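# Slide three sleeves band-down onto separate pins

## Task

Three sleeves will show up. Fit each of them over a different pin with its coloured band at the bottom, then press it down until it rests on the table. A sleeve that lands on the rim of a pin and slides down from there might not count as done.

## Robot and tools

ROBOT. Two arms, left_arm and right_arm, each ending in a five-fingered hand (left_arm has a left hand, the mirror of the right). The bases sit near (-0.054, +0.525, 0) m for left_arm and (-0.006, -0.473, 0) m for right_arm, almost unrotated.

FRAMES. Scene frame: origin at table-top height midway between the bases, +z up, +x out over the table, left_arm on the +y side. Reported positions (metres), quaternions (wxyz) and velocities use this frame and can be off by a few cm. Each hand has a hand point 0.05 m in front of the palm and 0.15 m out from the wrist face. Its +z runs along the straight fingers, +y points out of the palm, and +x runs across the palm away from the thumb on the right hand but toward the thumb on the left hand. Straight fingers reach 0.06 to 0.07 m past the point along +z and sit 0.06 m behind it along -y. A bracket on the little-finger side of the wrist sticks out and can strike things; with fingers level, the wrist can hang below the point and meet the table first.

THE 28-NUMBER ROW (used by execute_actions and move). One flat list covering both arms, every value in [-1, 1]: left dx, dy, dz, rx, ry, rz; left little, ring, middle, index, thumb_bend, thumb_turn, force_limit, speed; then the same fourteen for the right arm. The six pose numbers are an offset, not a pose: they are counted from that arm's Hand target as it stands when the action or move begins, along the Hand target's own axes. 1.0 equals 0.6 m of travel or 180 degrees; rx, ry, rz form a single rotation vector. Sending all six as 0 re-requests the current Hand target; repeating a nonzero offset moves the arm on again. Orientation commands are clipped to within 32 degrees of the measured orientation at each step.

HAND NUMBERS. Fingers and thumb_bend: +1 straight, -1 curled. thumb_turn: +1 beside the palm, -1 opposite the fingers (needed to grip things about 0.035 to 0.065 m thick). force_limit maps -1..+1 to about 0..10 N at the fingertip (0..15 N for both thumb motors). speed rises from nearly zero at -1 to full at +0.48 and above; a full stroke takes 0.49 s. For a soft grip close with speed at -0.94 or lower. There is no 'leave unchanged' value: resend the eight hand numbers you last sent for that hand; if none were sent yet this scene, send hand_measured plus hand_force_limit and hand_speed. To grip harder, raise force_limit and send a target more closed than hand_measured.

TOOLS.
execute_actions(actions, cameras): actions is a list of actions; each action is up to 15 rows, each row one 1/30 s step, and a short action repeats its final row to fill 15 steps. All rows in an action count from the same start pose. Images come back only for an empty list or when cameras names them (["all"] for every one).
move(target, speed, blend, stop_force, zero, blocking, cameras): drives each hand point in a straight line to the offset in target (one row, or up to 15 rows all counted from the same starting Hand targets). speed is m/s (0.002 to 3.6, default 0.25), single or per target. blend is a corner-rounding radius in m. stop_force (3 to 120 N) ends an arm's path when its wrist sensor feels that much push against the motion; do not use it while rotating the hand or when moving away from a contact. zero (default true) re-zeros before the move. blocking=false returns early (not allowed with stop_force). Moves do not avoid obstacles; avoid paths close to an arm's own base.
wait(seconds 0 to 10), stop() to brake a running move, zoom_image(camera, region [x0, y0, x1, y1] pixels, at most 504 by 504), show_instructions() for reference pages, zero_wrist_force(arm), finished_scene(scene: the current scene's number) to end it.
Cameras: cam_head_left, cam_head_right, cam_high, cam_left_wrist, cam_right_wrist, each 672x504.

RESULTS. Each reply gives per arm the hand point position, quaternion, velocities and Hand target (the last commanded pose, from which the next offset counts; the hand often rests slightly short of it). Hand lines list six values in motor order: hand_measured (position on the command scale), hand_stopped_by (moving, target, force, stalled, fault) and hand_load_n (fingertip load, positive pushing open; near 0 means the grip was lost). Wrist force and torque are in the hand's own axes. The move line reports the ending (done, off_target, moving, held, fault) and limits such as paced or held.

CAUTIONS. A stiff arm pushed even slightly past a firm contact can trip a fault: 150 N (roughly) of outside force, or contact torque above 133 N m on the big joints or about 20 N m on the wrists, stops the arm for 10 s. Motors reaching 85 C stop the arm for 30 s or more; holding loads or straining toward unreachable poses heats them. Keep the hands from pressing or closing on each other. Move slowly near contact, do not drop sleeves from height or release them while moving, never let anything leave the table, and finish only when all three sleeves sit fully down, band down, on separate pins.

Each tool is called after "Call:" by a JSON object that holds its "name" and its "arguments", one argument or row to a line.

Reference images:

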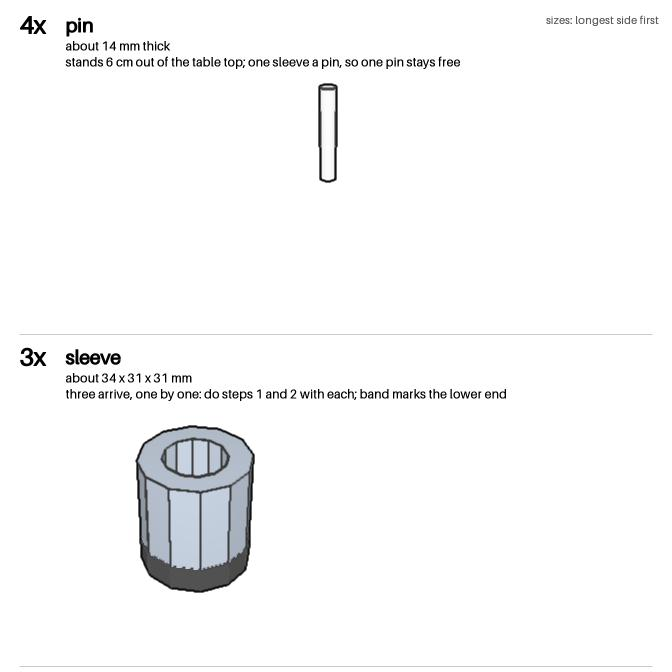

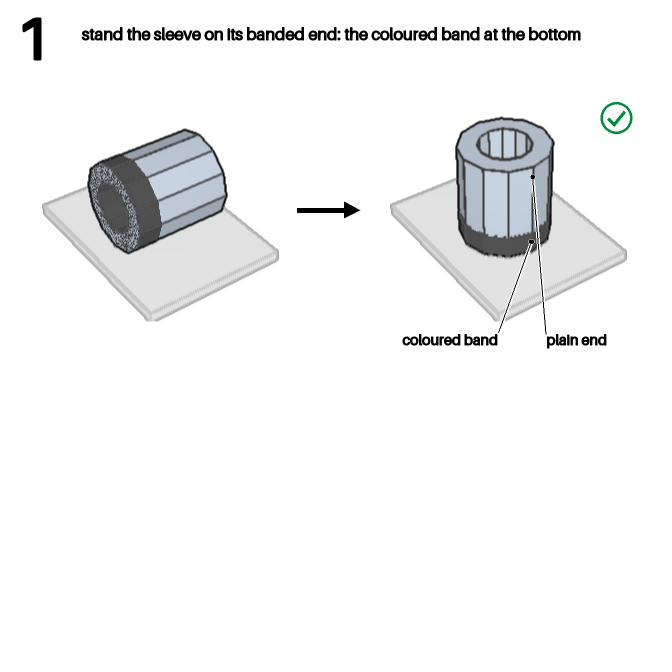

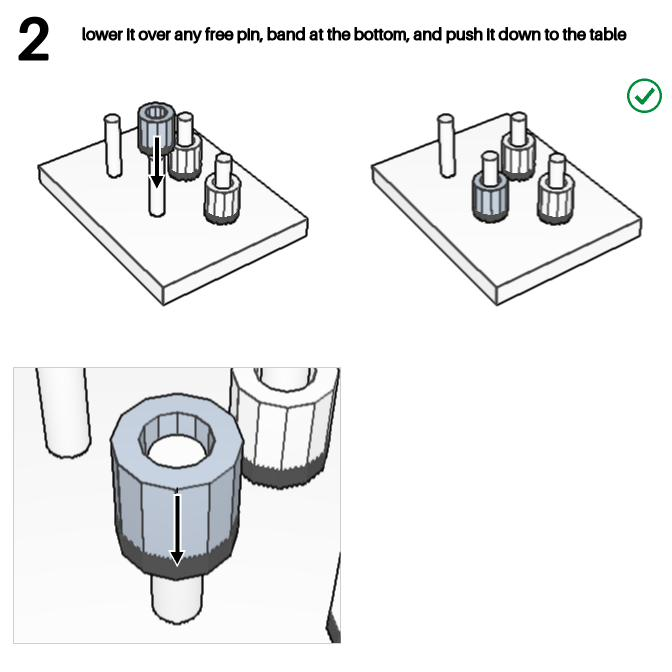

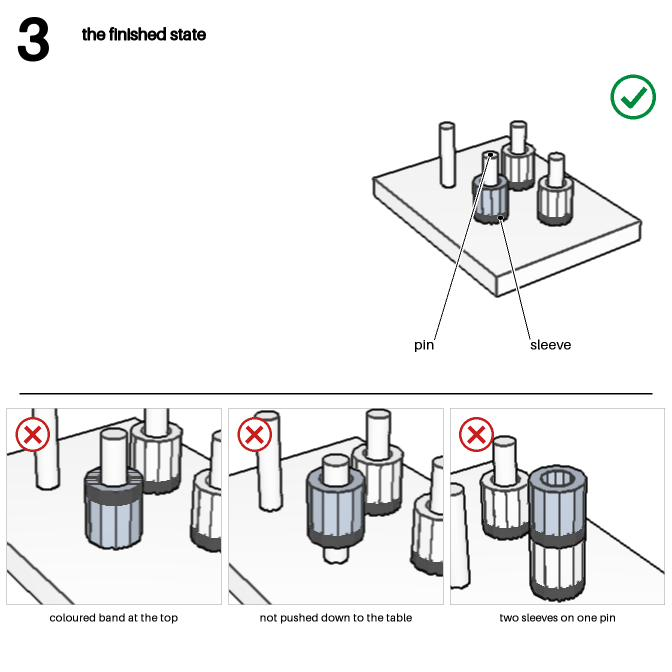

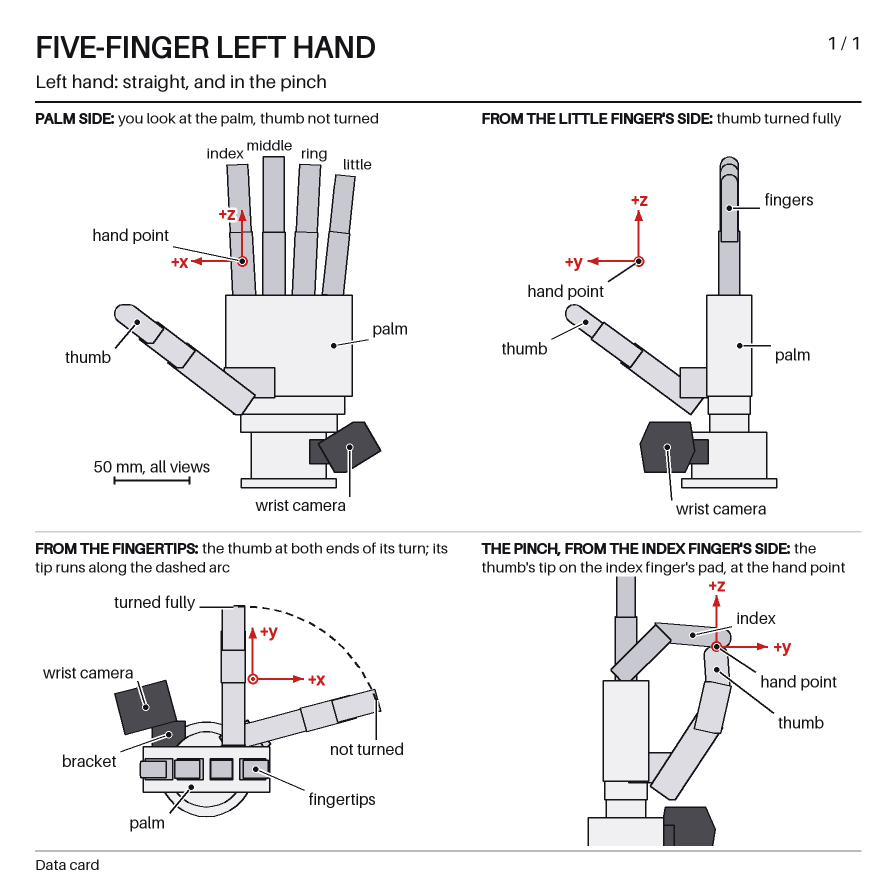

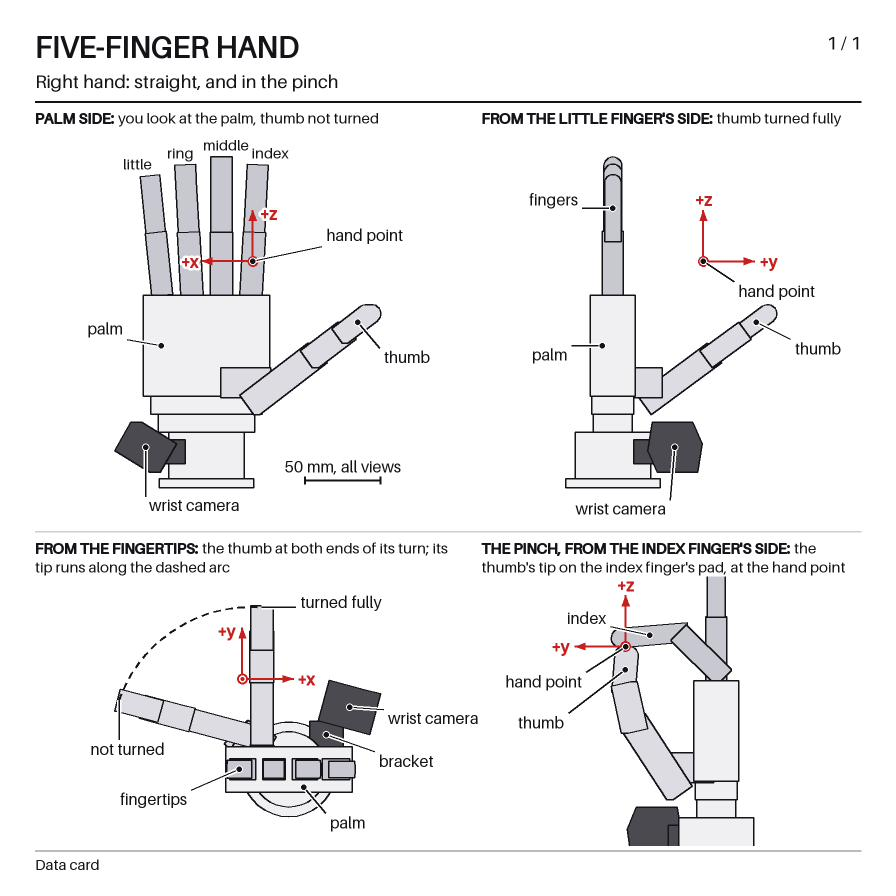

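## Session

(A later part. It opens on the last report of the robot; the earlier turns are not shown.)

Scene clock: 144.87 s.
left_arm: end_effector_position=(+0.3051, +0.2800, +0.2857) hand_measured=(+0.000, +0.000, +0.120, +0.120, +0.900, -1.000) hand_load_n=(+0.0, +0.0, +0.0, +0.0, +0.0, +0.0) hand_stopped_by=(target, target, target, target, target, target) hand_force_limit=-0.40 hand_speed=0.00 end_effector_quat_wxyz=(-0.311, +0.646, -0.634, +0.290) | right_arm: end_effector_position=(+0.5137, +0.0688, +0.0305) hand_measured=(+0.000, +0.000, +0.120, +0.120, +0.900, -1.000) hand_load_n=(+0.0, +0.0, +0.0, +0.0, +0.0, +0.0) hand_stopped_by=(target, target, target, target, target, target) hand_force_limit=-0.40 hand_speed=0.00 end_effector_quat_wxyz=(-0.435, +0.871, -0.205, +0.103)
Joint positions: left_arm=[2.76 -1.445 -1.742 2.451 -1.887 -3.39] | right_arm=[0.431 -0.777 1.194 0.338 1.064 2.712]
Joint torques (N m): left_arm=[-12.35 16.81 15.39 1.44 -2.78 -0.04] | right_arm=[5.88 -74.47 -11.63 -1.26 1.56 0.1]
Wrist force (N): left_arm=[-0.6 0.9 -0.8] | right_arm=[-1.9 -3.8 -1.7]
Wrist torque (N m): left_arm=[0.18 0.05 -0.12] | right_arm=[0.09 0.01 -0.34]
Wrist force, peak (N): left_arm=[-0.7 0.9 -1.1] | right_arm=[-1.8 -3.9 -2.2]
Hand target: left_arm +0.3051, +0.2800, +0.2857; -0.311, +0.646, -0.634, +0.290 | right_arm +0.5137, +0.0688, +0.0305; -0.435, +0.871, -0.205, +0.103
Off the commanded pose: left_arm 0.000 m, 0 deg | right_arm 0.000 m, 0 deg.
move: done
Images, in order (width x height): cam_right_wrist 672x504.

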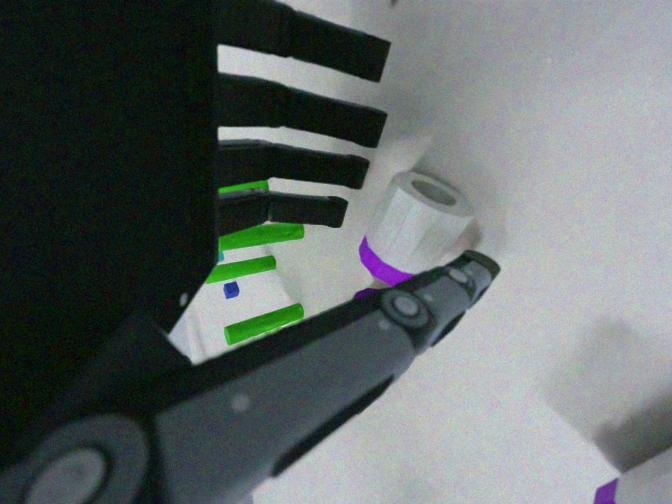

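Call:
{"name": "execute_actions", "arguments": {
  "actions": [
    [[0,0,0,0,0,0,0.0,0.0,0.12,0.12,0.9,-1,-0.4,0.0,0,0,0,0,0,0,0.0,0.0,-0.36,-0.36,0.38,-1,-0.3,-0.93]]
  ],
  "cameras": []
}}

Call:
{"name": "move", "arguments": {
  "target": [0,0,0,0,0,0,0.0,0.0,0.12,0.12,0.9,-1,-0.4,0.0,0,-0.04,-0.03,0,0,0,0.0,0.0,-0.36,-0.36,0.38,-1,-0.3,-0.93],
  "speed": 0.06,
  "cameras": ["cam_right_wrist"]
}}

Scene clock: 151.87 s.
left_arm: end_effector_position=(+0.3051, +0.2800, +0.2857) hand_measured=(+0.000, +0.000, +0.120, +0.120, +0.900, -1.000) hand_load_n=(+0.0, +0.0, +0.0, +0.0, +0.0, +0.0) hand_stopped_by=(target, target, target, target, target, target) hand_force_limit=-0.40 hand_speed=0.00 end_effector_quat_wxyz=(-0.311, +0.646, -0.634, +0.290) | right_arm: end_effector_position=(+0.5137, +0.0688, +0.0305) hand_measured=(+0.000, +0.000, -0.180, -0.246, +0.738, -1.000) hand_load_n=(+0.0, +0.0, +2.5, +3.5, +6.5, -2.0) hand_stopped_by=(target, target, force, force, force, target) hand_force_limit=-0.30 hand_speed=-0.93 end_effector_quat_wxyz=(-0.435, +0.871, -0.205, +0.103)
Joint positions: left_arm=[2.76 -1.445 -1.742 2.451 -1.887 -3.39] | right_arm=[0.431 -0.777 1.194 0.338 1.064 2.712]
Joint torques (N m): left_arm=[-12.35 16.77 15.98 1.42 -2.7 -0.1] | right_arm=[5.96 -72.86 -12.19 -1.18 1.26 -1.23]
Wrist force (N): left_arm=[-0.5 0.9 -0.8] | right_arm=[-1.8 -4.3 -2.2]
Wrist torque (N m): left_arm=[0.19 0.04 -0.11] | right_arm=[0.11 0.01 -0.33]
Wrist force, peak (N): left_arm=[-0.7 1.1 -0.9] | right_arm=[-1.9 -4.6 -2.1]
Hand target: left_arm +0.3051, +0.2800, +0.2857; -0.311, +0.646, -0.634, +0.290 | right_arm +0.5137, +0.0688, +0.0305; -0.435, +0.871, -0.205, +0.103
Off the commanded pose: left_arm 0.000 m, 0 deg | right_arm 0.000 m, 0 deg.
No camera images: "cameras" was empty.

Scene clock: 152.70 s.
left_arm: end_effector_position=(+0.3051, +0.2800, +0.2857) hand_measured=(+0.000, +0.000, +0.120, +0.120, +0.900, -1.000) hand_load_n=(+0.0, +0.0, +0.0, +0.0, +0.0, +0.0) hand_stopped_by=(target, target, target, target, target, target) hand_force_limit=-0.40 hand_speed=0.00 end_effector_quat_wxyz=(-0.311, +0.646, -0.634, +0.290) | right_arm: end_effector_position=(+0.5137, +0.0688, +0.0608) hand_measured=(+0.000, +0.000, -0.180, -0.246, +0.738, -1.000) hand_load_n=(+0.0, +0.0, +3.0, +3.0, +6.0, -1.5) hand_stopped_by=(target, target, force, force, force, target) hand_force_limit=-0.30 hand_speed=-0.93 end_effector_quat_wxyz=(-0.435, +0.870, -0.205, +0.103) end_effector_velocity=(-0.001, -0.001, -0.004) end_effector_angular_velocity=(-0.003, +0.005, -0.001)
Joint positions: left_arm=[2.76 -1.445 -1.742 2.451 -1.887 -3.39] | right_arm=[0.431 -0.806 1.164 0.397 1.064 2.712]
Joint velocities: left_arm=[within noise] | right_arm=[-0.001 0.003 0.005 -0.002 0 0]
Joint torques (N m): left_arm=[-12.03 16.78 16.41 1.56 -2.83 -0.06] | right_arm=[5.65 -46.76 -12.11 -1.4 1.48 0.63]
Wrist force (N): left_arm=[-0.6 0.8 -0.7] | right_arm=[-2.0 -3.7 -1.5]
Wrist torque (N m): left_arm=[0.17 0.07 -0.12] | right_arm=[0.07 0.03 -0.35]
Wrist force, peak (N): left_arm=[-0.7 1.1 -0.8] | right_arm=[-2.1 -4.3 -2.1]
Hand target: left_arm +0.3051, +0.2800, +0.2857; -0.311, +0.646, -0.634, +0.290 | right_arm +0.5136, +0.0688, +0.0605; -0.435, +0.871, -0.205, +0.103
Off the commanded pose: left_arm 0.000 m, 0 deg | right_arm 0.000 m, 0 deg.
move: done
Images, in order (width x height): cam_right_wrist 672x504.

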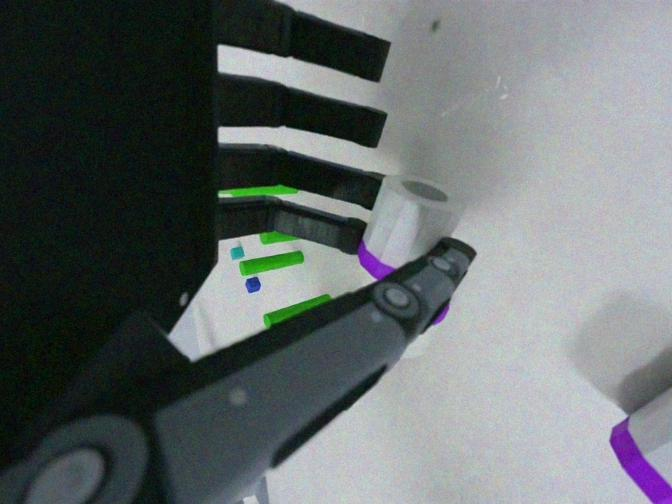

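Call:
{"name": "move", "arguments": {
  "target": [
    [0,0,0,0,0,0,0.0,0.0,0.12,0.12,0.9,-1,-0.4,0.0,0,-0.0667,-0.05,0,0,0,0.0,0.0,-0.36,-0.36,0.38,-1,-0.3,-0.93],
    [0,0,0,0,0,0,0.0,0.0,0.12,0.12,0.9,-1,-0.4,0.0,-0.2734,0.0189,-0.1627,0.1300,0.1886,-0.4681,0.0,0.0,-0.36,-0.36,0.38,-1,-0.3,-0.93]
  ],
  "speed": [0.12,0.35],
  "blend": [0.015,0],
  "cameras": ["cam_right_wrist","cam_high","cam_head_left"]
}}

Scene clock: 160.70 s.
left_arm: end_effector_position=(+0.3051, +0.2800, +0.2857) hand_measured=(+0.000, +0.000, +0.120, +0.120, +0.900, -1.000) hand_load_n=(+0.0, +0.0, +0.0, +0.0, -0.5, +0.0) hand_stopped_by=(target, target, target, target, target, target) hand_force_limit=-0.40 hand_speed=0.00 end_effector_quat_wxyz=(-0.311, +0.646, -0.634, +0.290) | right_arm: end_effector_position=(+0.3289, +0.0661, +0.1098) hand_measured=(+0.000, +0.000, -0.180, -0.246, +0.738, -1.000) hand_load_n=(+0.0, +0.0, +2.5, +3.0, +6.0, -1.0) hand_stopped_by=(target, target, force, force, force, target) hand_force_limit=-0.30 hand_speed=-0.93 end_effector_quat_wxyz=(-0.334, +0.623, +0.334, +0.623)
Joint positions: left_arm=[2.76 -1.445 -1.742 2.451 -1.887 -3.39] | right_arm=[0.815 -1.224 2.186 -0.963 1.426 1.571]
Joint torques (N m): left_arm=[-12.54 16.43 16.51 1.64 -2.7 -0.13] | right_arm=[-5.36 -48.78 -21.25 -4.04 1.68 -1.18]
Wrist force (N): left_arm=[-0.6 1.0 -0.9] | right_arm=[0.4 -1.5 0.5]
Wrist torque (N m): left_arm=[0.21 0.06 -0.13] | right_arm=[-0.12 -0.07 0.11]
Wrist force, peak (N): left_arm=[-0.9 1.0 -0.8] | right_arm=[-1.1 -4.5 -1.8]
Hand target: left_arm +0.3051, +0.2800, +0.2857; -0.311, +0.646, -0.634, +0.290 | right_arm +0.3289, +0.0661, +0.1099; -0.334, +0.623, +0.334, +0.623
Off the commanded pose: left_arm 0.000 m, 0 deg | right_arm 0.000 m, 0 deg.
move: done
Images, in order (width x height): cam_head_left 672x504, cam_high 672x504, cam_right_wrist 672x504.

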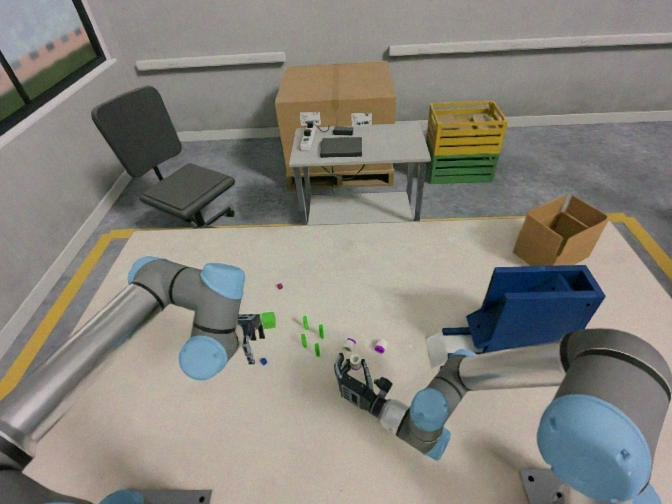

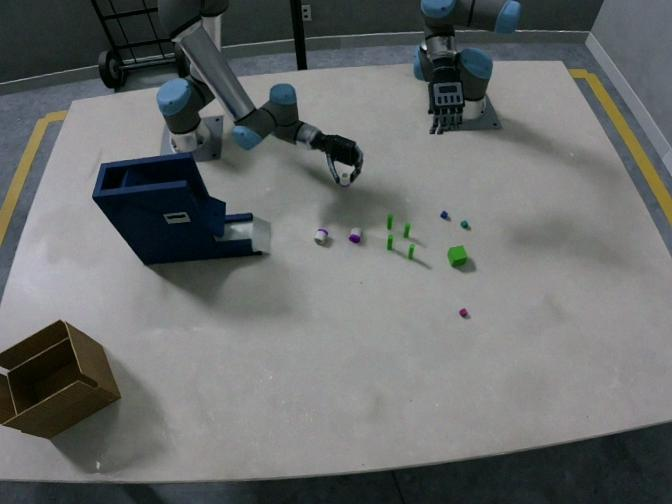

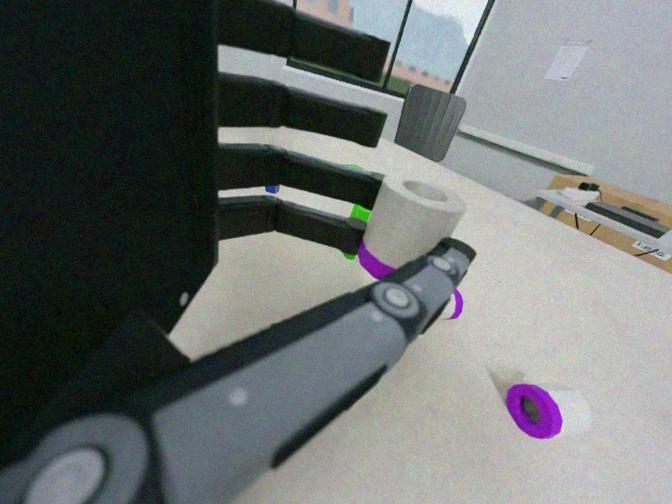

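Call:
{"name": "zoom_image", "arguments": {
  "camera": "cam_head_left",
  "region": [325, 335, 385, 395]
}}

Call:
{"name": "zoom_image", "arguments": {
  "camera": "cam_high",
  "region": [320, 150, 380, 210]
}}

Scaled by 8.400 from the camera's 672x504 image, which has a finer 960x720 frame.

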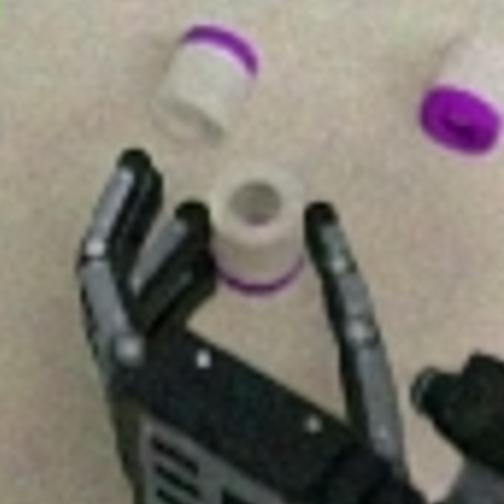

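Scaled by 8.400 from the camera's 672x504 image, which has a finer 960x720 frame.

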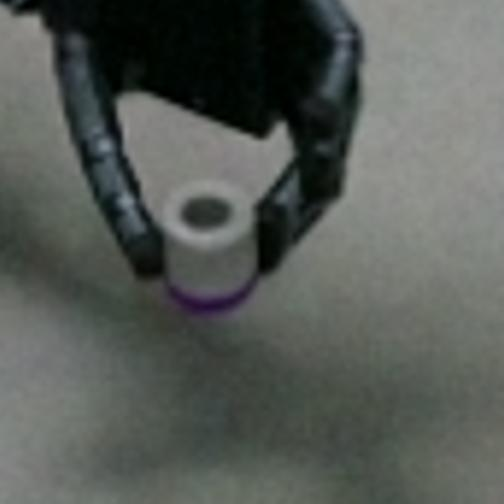

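Call:
{"name": "move", "arguments": {
  "target": [
    [0,0,0,0,0,0,0.0,0.0,0.12,0.12,0.9,-1,-0.4,0.0,-0.14,0,0,0,0,0,0.0,0.0,-0.36,-0.36,0.38,-1,-0.3,-0.93],
    [0,0,0,0,0,0,0.0,0.0,0.12,0.12,0.9,-1,-0.4,0.0,-0.18,0,0,0,0,0,0.0,0.0,-0.36,-0.36,0.38,-1,-0.3,-0.93]
  ],
  "speed": [0.06,0.015],
  "stop_force": 3.5,
  "cameras": ["cam_right_wrist"]
}}

Scene clock: 168.40 s.
left_arm: end_effector_position=(+0.3051, +0.2800, +0.2857) hand_measured=(+0.000, +0.000, +0.120, +0.120, +0.900, -1.000) hand_load_n=(-0.5, +0.0, +0.0, +0.0, +0.0, +0.0) hand_stopped_by=(target, target, target, target, target, target) hand_force_limit=-0.40 hand_speed=0.00 end_effector_quat_wxyz=(-0.311, +0.646, -0.634, +0.290) | right_arm: end_effector_position=(+0.3290, +0.0662, +0.0145) hand_measured=(+0.000, +0.000, -0.180, -0.246, +0.738, -1.000) hand_load_n=(+0.0, +0.0, +2.5, +3.0, +6.0, -1.5) hand_stopped_by=(target, target, force, force, force, target) hand_force_limit=-0.30 hand_speed=-0.93 end_effector_quat_wxyz=(-0.334, +0.623, +0.334, +0.623)
Joint positions: left_arm=[2.76 -1.445 -1.742 2.451 -1.887 -3.39] | right_arm=[0.815 -0.976 2.207 -1.231 1.426 1.57]
Joint torques (N m): left_arm=[-12.02 16.79 16.02 1.61 -2.71 -0.23] | right_arm=[-5.53 -53.01 1.75 -4.72 -1.37 -0.96]
Wrist force (N): left_arm=[-0.3 0.7 -0.6] | right_arm=[1.1 -1.3 1.0]
Wrist torque (N m): left_arm=[0.16 0.02 -0.10] | right_arm=[-0.12 -0.02 0.14]
Wrist force, peak (N): left_arm=[-0.8 1.1 -0.7] | right_arm=[12.4 -2.1 -2.5]
Hand target: left_arm +0.3051, +0.2800, +0.2857; -0.311, +0.646, -0.634, +0.290 | right_arm +0.3290, +0.0662, +0.0145; -0.334, +0.623, +0.334, +0.623 (not the last commanded pose)
Off the commanded pose: left_arm 0.000 m, 0 deg | right_arm 0.013 m, 0 deg.
move: contact (right_arm); path passed 1 of 2 targets
Images, in order (width x height): cam_right_wrist 672x504.

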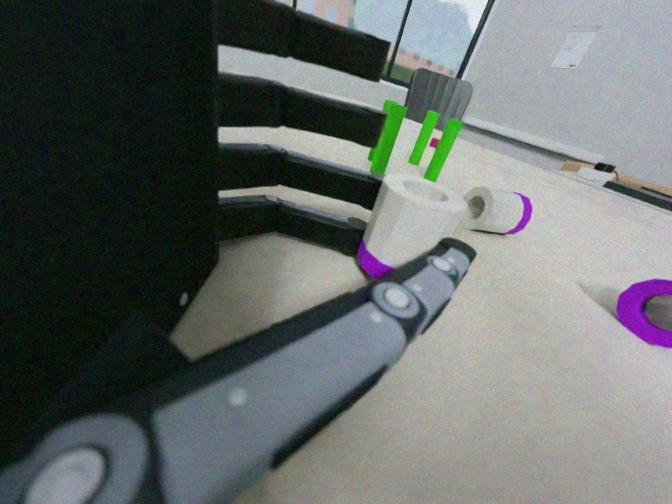

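Call:
{"name": "move", "arguments": {
  "target": [
    [0,0,0,0,0,0,0.0,0.0,0.12,0.12,0.9,-1,-0.4,0.0,0,0,0,0,0,0,0.0,0.0,0.12,0.12,0.9,-1,-0.4,-0.7],
    [0,0,0,0,0,0,0.0,0.0,0.12,0.12,0.9,-1,-0.4,0.0,0.0833,0,0,0,0,0,0.0,0.0,0.12,0.12,0.9,-1,-0.4,-0.7],
    [0,0,0,0,0,0,0.0,0.0,0.12,0.12,0.9,-1,-0.4,0.0,0.1758,0.0081,0.0170,-0.2311,-0.0912,0.5068,0.0,0.0,0.12,0.12,0.9,-1,-0.4,-0.7]
  ],
  "speed": [0.05,0.06,0.35],
  "blend": [0,0.01,0],
  "cameras": ["cam_right_wrist","cam_high","cam_head_left"]
}}

Scene clock: 179.43 s.
left_arm: end_effector_position=(+0.3051, +0.2800, +0.2857) hand_measured=(+0.000, +0.000, +0.120, +0.120, +0.900, -1.000) hand_load_n=(+0.0, +0.0, +0.0, +0.0, -0.5, +0.0) hand_stopped_by=(target, target, target, target, target, target) hand_force_limit=-0.40 hand_speed=0.00 end_effector_quat_wxyz=(-0.311, +0.646, -0.634, +0.290) | right_arm: end_effector_position=(+0.3387, +0.0720, +0.1199) hand_measured=(+0.000, +0.000, +0.120, +0.120, +0.900, -1.000) hand_load_n=(+0.0, +0.0, +0.0, +0.0, +0.0, +0.0) hand_stopped_by=(target, target, target, target, target, target) hand_force_limit=-0.40 hand_speed=-0.70 end_effector_quat_wxyz=(-0.405, +0.811, -0.378, +0.190)
Joint positions: left_arm=[2.76 -1.445 -1.742 2.451 -1.887 -3.39] | right_arm=[0.742 -1.181 1.596 0.23 1.627 3.183]
Joint torques (N m): left_arm=[-11.94 17.01 15.76 1.64 -2.61 -0.39] | right_arm=[1.8 -59.65 -13.15 0.52 0.58 1.3]
Wrist force (N): left_arm=[-0.6 0.9 -0.6] | right_arm=[-1.6 -4.1 -1.8]
Wrist torque (N m): left_arm=[0.20 0.06 -0.13] | right_arm=[0.09 -0.06 -0.50]
Wrist force, peak (N): left_arm=[-0.8 1.1 -0.8] | right_arm=[-0.7 -5.0 -1.0]
Hand target: left_arm +0.3051, +0.2800, +0.2857; -0.311, +0.646, -0.634, +0.290 | right_arm +0.3386, +0.0720, +0.1199; -0.405, +0.811, -0.378, +0.189
Off the commanded pose: left_arm 0.000 m, 0 deg | right_arm 0.000 m, 0 deg.
move: done
Images, in order (width x height): cam_head_left 672x504, cam_high 672x504, cam_right_wrist 672x504.

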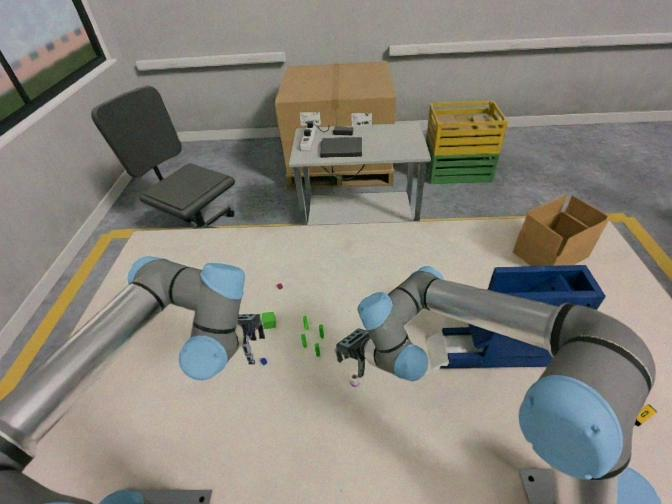

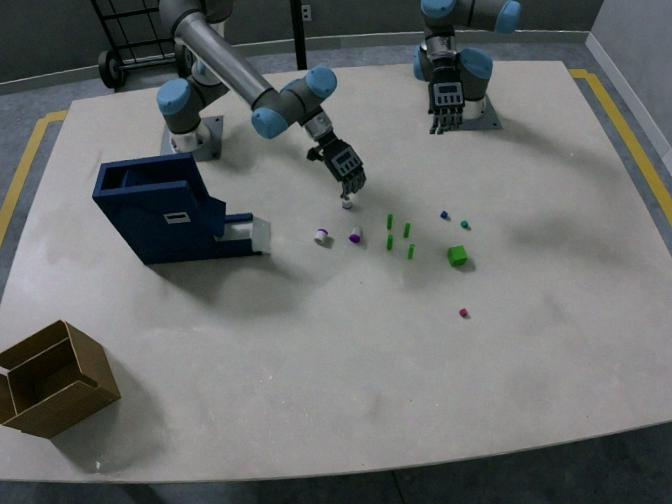

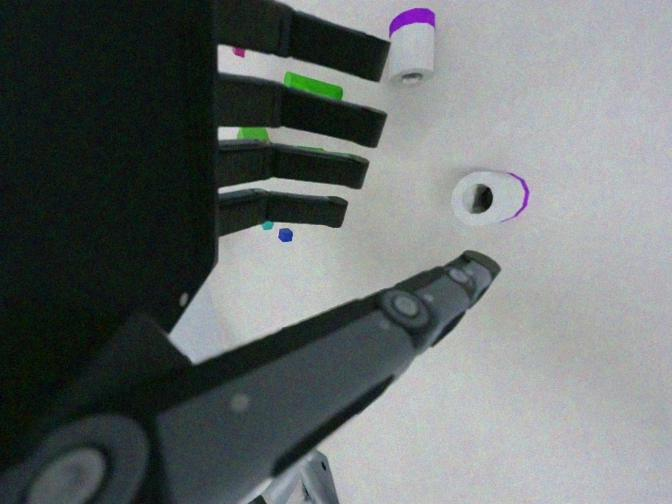

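Call:
{"name": "move", "arguments": {
  "target": [0,0,0,0,0,0,0.0,0.0,0.12,0.12,0.9,-1,-0.4,0.0,-0.0016,0.0596,0.0594,0,0,0,0.0,0.0,0.12,0.12,0.9,-1,-0.4,-0.7],
  "speed": 0.12,
  "cameras": ["cam_right_wrist"]
}}

Scene clock: 182.90 s.
left_arm: end_effector_position=(+0.3051, +0.2800, +0.2857) hand_measured=(+0.000, +0.000, +0.120, +0.120, +0.900, -1.000) hand_load_n=(+0.0, +0.0, +0.0, +0.0, +0.0, +0.0) hand_stopped_by=(target, target, target, target, target, target) hand_force_limit=-0.40 hand_speed=0.00 end_effector_quat_wxyz=(-0.311, +0.646, -0.634, +0.290) | right_arm: end_effector_position=(+0.3434, +0.0772, +0.0699) hand_measured=(+0.000, +0.000, +0.120, +0.120, +0.900, -1.000) hand_load_n=(+0.0, +0.0, +0.5, +0.0, +0.0, +0.0) hand_stopped_by=(target, target, target, target, target, target) hand_force_limit=-0.40 hand_speed=-0.70 end_effector_quat_wxyz=(-0.405, +0.811, -0.378, +0.189)
Joint positions: left_arm=[2.76 -1.445 -1.742 2.451 -1.887 -3.39] | right_arm=[0.743 -1.113 1.636 0.121 1.628 3.184]
Joint torques (N m): left_arm=[-12.16 16.91 16.16 1.45 -2.7 -0.31] | right_arm=[5.19 -56.64 -31.51 1.38 1.52 1.19]
Wrist force (N): left_arm=[-0.5 0.8 -0.7] | right_arm=[-1.6 -3.8 -2.2]
Wrist torque (N m): left_arm=[0.18 0.05 -0.12] | right_arm=[0.14 -0.06 -0.48]
Wrist force, peak (N): left_arm=[-0.6 1.2 -0.7] | right_arm=[-1.6 -5.1 -2.9]
Hand target: left_arm +0.3051, +0.2800, +0.2857; -0.311, +0.646, -0.634, +0.290 | right_arm +0.3435, +0.0772, +0.0700; -0.405, +0.811, -0.378, +0.189
Off the commanded pose: left_arm 0.000 m, 0 deg | right_arm 0.000 m, 0 deg.
move: done
Images, in order (width x height): cam_right_wrist 672x504.

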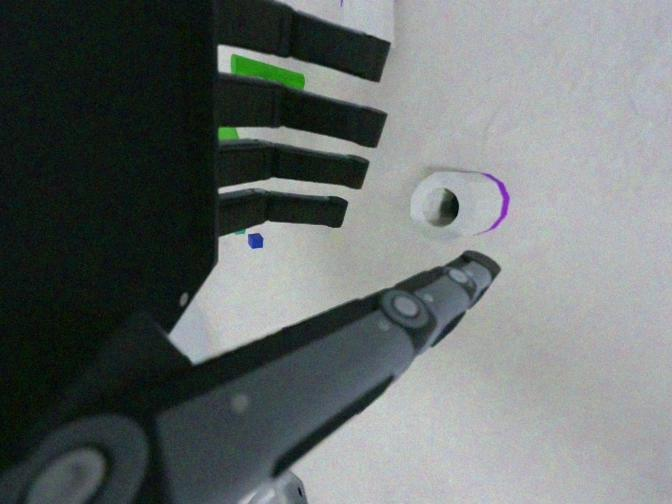

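Call:
{"name": "move", "arguments": {
  "target": [0,0,0,0,0,0,0.0,0.0,0.12,0.12,0.9,-1,-0.4,0.0,0,0.0493,0.037,0,0,0,0.0,0.0,0.12,0.12,0.9,-1,-0.4,-0.7],
  "speed": 0.06,
  "stop_force": 5,
  "cameras": ["cam_right_wrist"]
}}

Scene clock: 186.10 s.
left_arm: end_effector_position=(+0.3051, +0.2800, +0.2857) hand_measured=(+0.000, +0.000, +0.120, +0.120, +0.900, -1.000) hand_load_n=(+0.0, +0.0, +0.0, +0.0, +0.0, +0.0) hand_stopped_by=(target, target, target, target, target, target) hand_force_limit=-0.40 hand_speed=0.00 end_effector_quat_wxyz=(-0.311, +0.646, -0.634, +0.290) | right_arm: end_effector_position=(+0.3435, +0.0772, +0.0330) hand_measured=(+0.000, +0.000, +0.120, +0.120, +0.900, -1.000) hand_load_n=(+0.0, +0.0, +0.0, +0.0, +0.0, +0.0) hand_stopped_by=(target, target, target, target, target, target) hand_force_limit=-0.40 hand_speed=-0.70 end_effector_quat_wxyz=(-0.405, +0.811, -0.378, +0.189)
Joint positions: left_arm=[2.76 -1.445 -1.742 2.451 -1.887 -3.39] | right_arm=[0.743 -1.066 1.673 0.037 1.628 3.183]
Joint torques (N m): left_arm=[-11.71 16.81 16.3 1.69 -2.64 -0.4] | right_arm=[-5.15 -60.84 -30.4 1.83 -1.39 -0.96]
Wrist force (N): left_arm=[-0.7 0.9 -0.8] | right_arm=[-1.5 -4.0 -2.0]
Wrist torque (N m): left_arm=[0.20 0.07 -0.13] | right_arm=[0.11 -0.07 -0.49]
Wrist force, peak (N): left_arm=[-0.8 1.1 -0.7] | right_arm=[-1.5 -5.0 -2.5]
Hand target: left_arm +0.3051, +0.2800, +0.2857; -0.311, +0.646, -0.634, +0.290 | right_arm +0.3435, +0.0772, +0.0330; -0.405, +0.811, -0.378, +0.189
Off the commanded pose: left_arm 0.000 m, 0 deg | right_arm 0.000 m, 0 deg.
move: done
Images, in order (width x height): cam_right_wrist 672x504.

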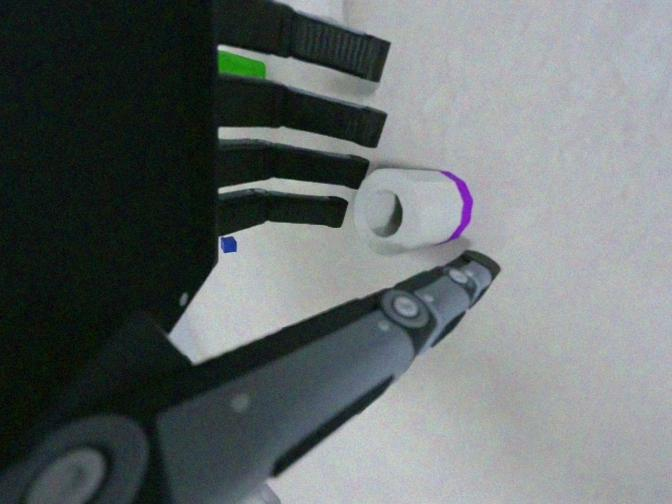

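Call:
{"name": "move", "arguments": {
  "target": [
    [0,0,0,0,0,0,0.0,0.0,0.12,0.12,0.9,-1,-0.4,0.0,0.01,-0.0017,0.0023,0,0,0,0.0,0.0,0.12,0.12,0.9,-1,-0.4,-0.7],
    [0,0,0,0,0,0,0.0,0.0,0.12,0.12,0.9,-1,-0.4,0.0,0.01,-0.0017,0.0023,0,0,0,0.0,0.0,-0.35,-0.35,0.4,-1,-0.4,-0.93],
    [0,0,0,0,0,0,0.0,0.0,0.12,0.12,0.9,-1,-0.4,0.0,0.01,-0.1444,-0.1047,0,0,0,0.0,0.0,-0.35,-0.35,0.4,-1,-0.4,-0.93],
    [0,0,0,0,0,0,0.0,0.0,0.12,0.12,0.9,-1,-0.4,0.0,0.0530,-0.3380,0.1534,0,0,0,0.0,0.0,-0.35,-0.35,0.4,-1,-0.4,-0.93]
  ],
  "speed": [0.05,0.05,0.09,0.2],
  "blend": [0,0,0.015,0],
  "cameras": ["cam_right_wrist","cam_high","cam_head_left","cam_head_right"]
}}

Scene clock: 199.47 s.
left_arm: end_effector_position=(+0.3051, +0.2800, +0.2857) hand_measured=(+0.000, +0.000, +0.120, +0.120, +0.900, -1.000) hand_load_n=(+0.0, +0.0, +0.0, +0.0, +0.0, +0.0) hand_stopped_by=(target, target, target, target, target, target) hand_force_limit=-0.40 hand_speed=0.00 end_effector_quat_wxyz=(-0.311, +0.646, -0.634, +0.290) | right_arm: end_effector_position=(+0.5135, +0.1783, +0.1401) hand_measured=(+0.000, +0.000, -0.180, -0.286, +0.742, -1.000) hand_load_n=(+0.0, +0.0, +2.5, +2.5, +6.0, -1.0) hand_stopped_by=(target, target, force, force, force, target) hand_force_limit=-0.40 hand_speed=-0.93 end_effector_quat_wxyz=(-0.405, +0.811, -0.378, +0.189)
Joint positions: left_arm=[2.76 -1.445 -1.742 2.451 -1.887 -3.39] | right_arm=[0.674 -0.716 0.775 0.584 1.572 3.142]
Joint torques (N m): left_arm=[-12.09 16.62 15.98 1.64 -2.55 -0.58] | right_arm=[6.02 -61.18 -35.48 -0.07 1.64 1.09]
Wrist force (N): left_arm=[-0.5 0.8 -0.7] | right_arm=[-1.6 -3.7 -1.4]
Wrist torque (N m): left_arm=[0.18 0.05 -0.11] | right_arm=[0.08 -0.06 -0.35]
Wrist force, peak (N): left_arm=[-0.9 1.0 -0.8] | right_arm=[-1.4 -4.6 -2.9]
Hand target: left_arm +0.3051, +0.2800, +0.2857; -0.311, +0.646, -0.634, +0.290 | right_arm +0.5135, +0.1784, +0.1401; -0.405, +0.811, -0.378, +0.189
Off the commanded pose: left_arm 0.000 m, 0 deg | right_arm 0.000 m, 0 deg.
move: done
Images, in order (width x height): cam_head_left 672x504, cam_head_right 672x504, cam_high 672x504, cam_right_wrist 672x504.

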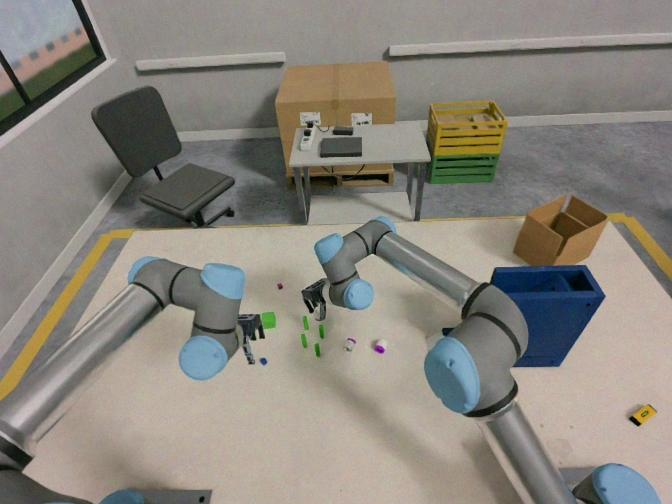

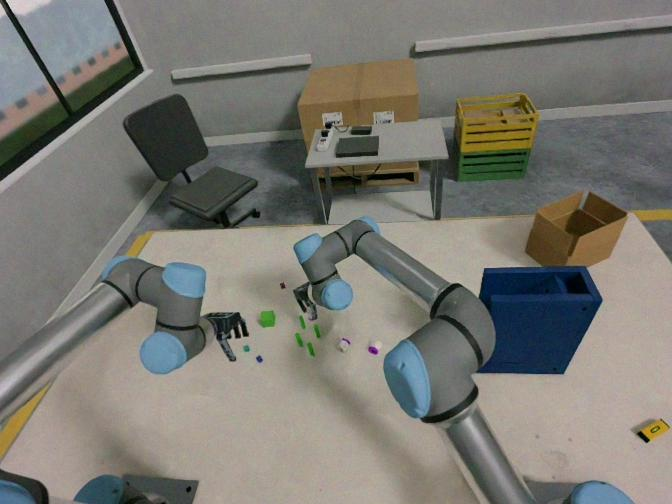

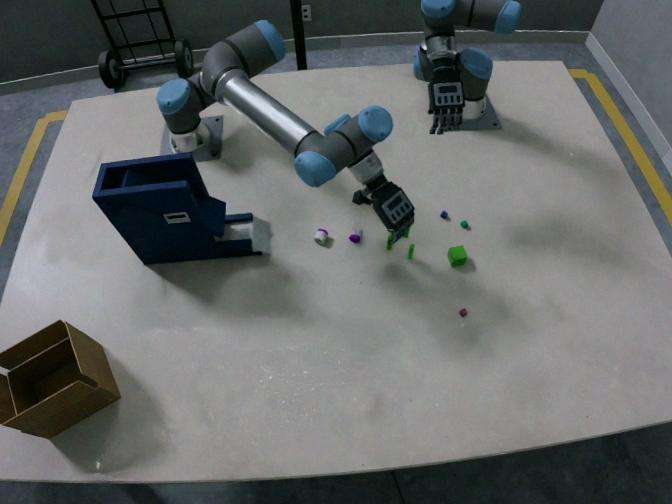

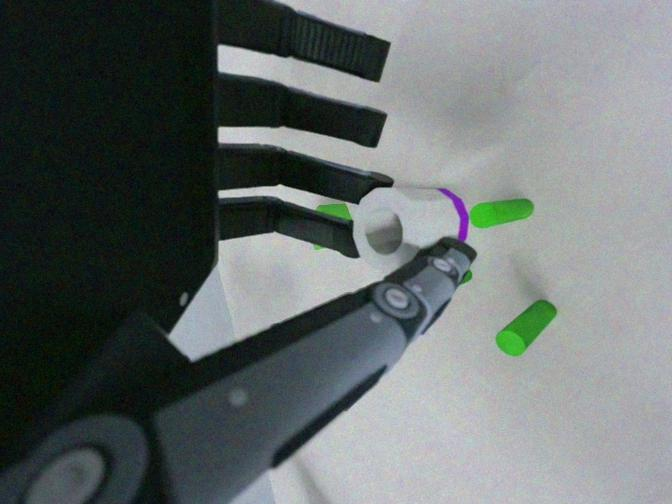

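Call:
{"name": "zoom_image", "arguments": {
  "camera": "cam_right_wrist",
  "region": [340, 170, 580, 350]
}}

Call:
{"name": "zoom_image", "arguments": {
  "camera": "cam_head_left",
  "region": [295, 275, 345, 325]
}}

Call:
{"name": "zoom_image", "arguments": {
  "camera": "cam_head_right",
  "region": [290, 290, 340, 340]
}}

Call:
{"name": "zoom_image", "arguments": {
  "camera": "cam_high",
  "region": [370, 210, 420, 260]
}}

Scaled by 2.100 from the camera's 672x504 image, which has a finer 960x720 frame.

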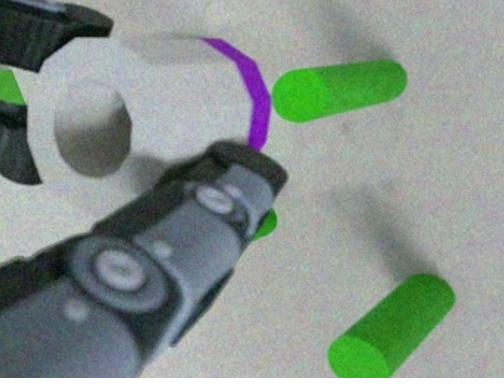

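Scaled by 10.080 from the camera's 672x504 image, which has a finer 960x720 frame.

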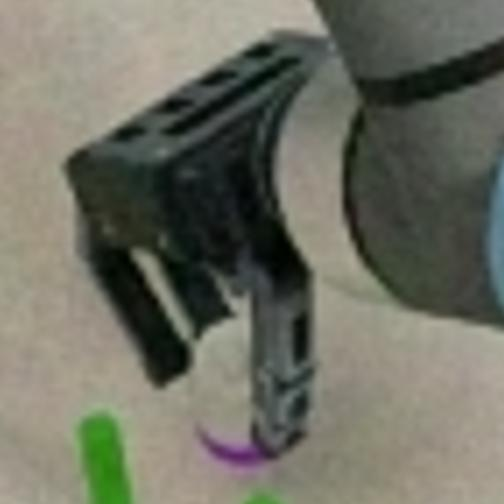

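Scaled by 10.080 from the camera's 672x504 image, which has a finer 960x720 frame.

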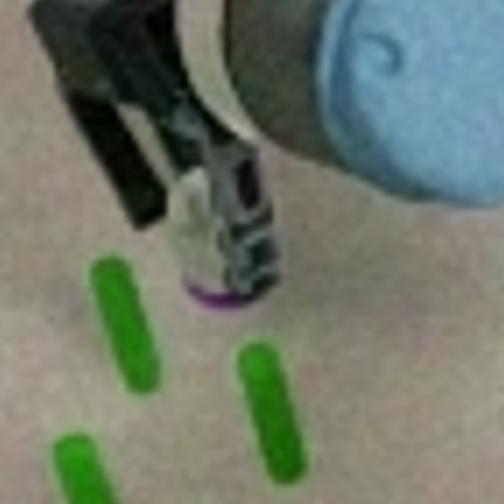

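Scaled by 10.080 from the camera's 672x504 image, which has a finer 960x720 frame.

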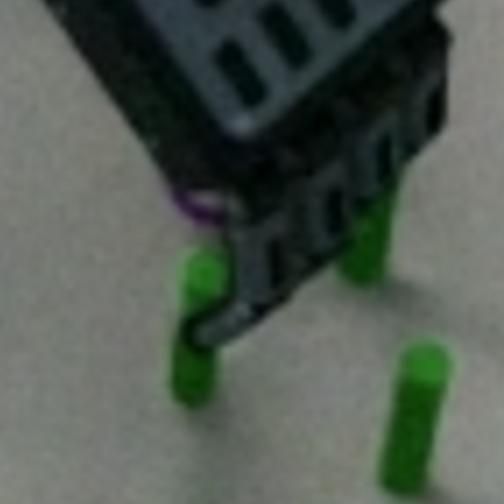

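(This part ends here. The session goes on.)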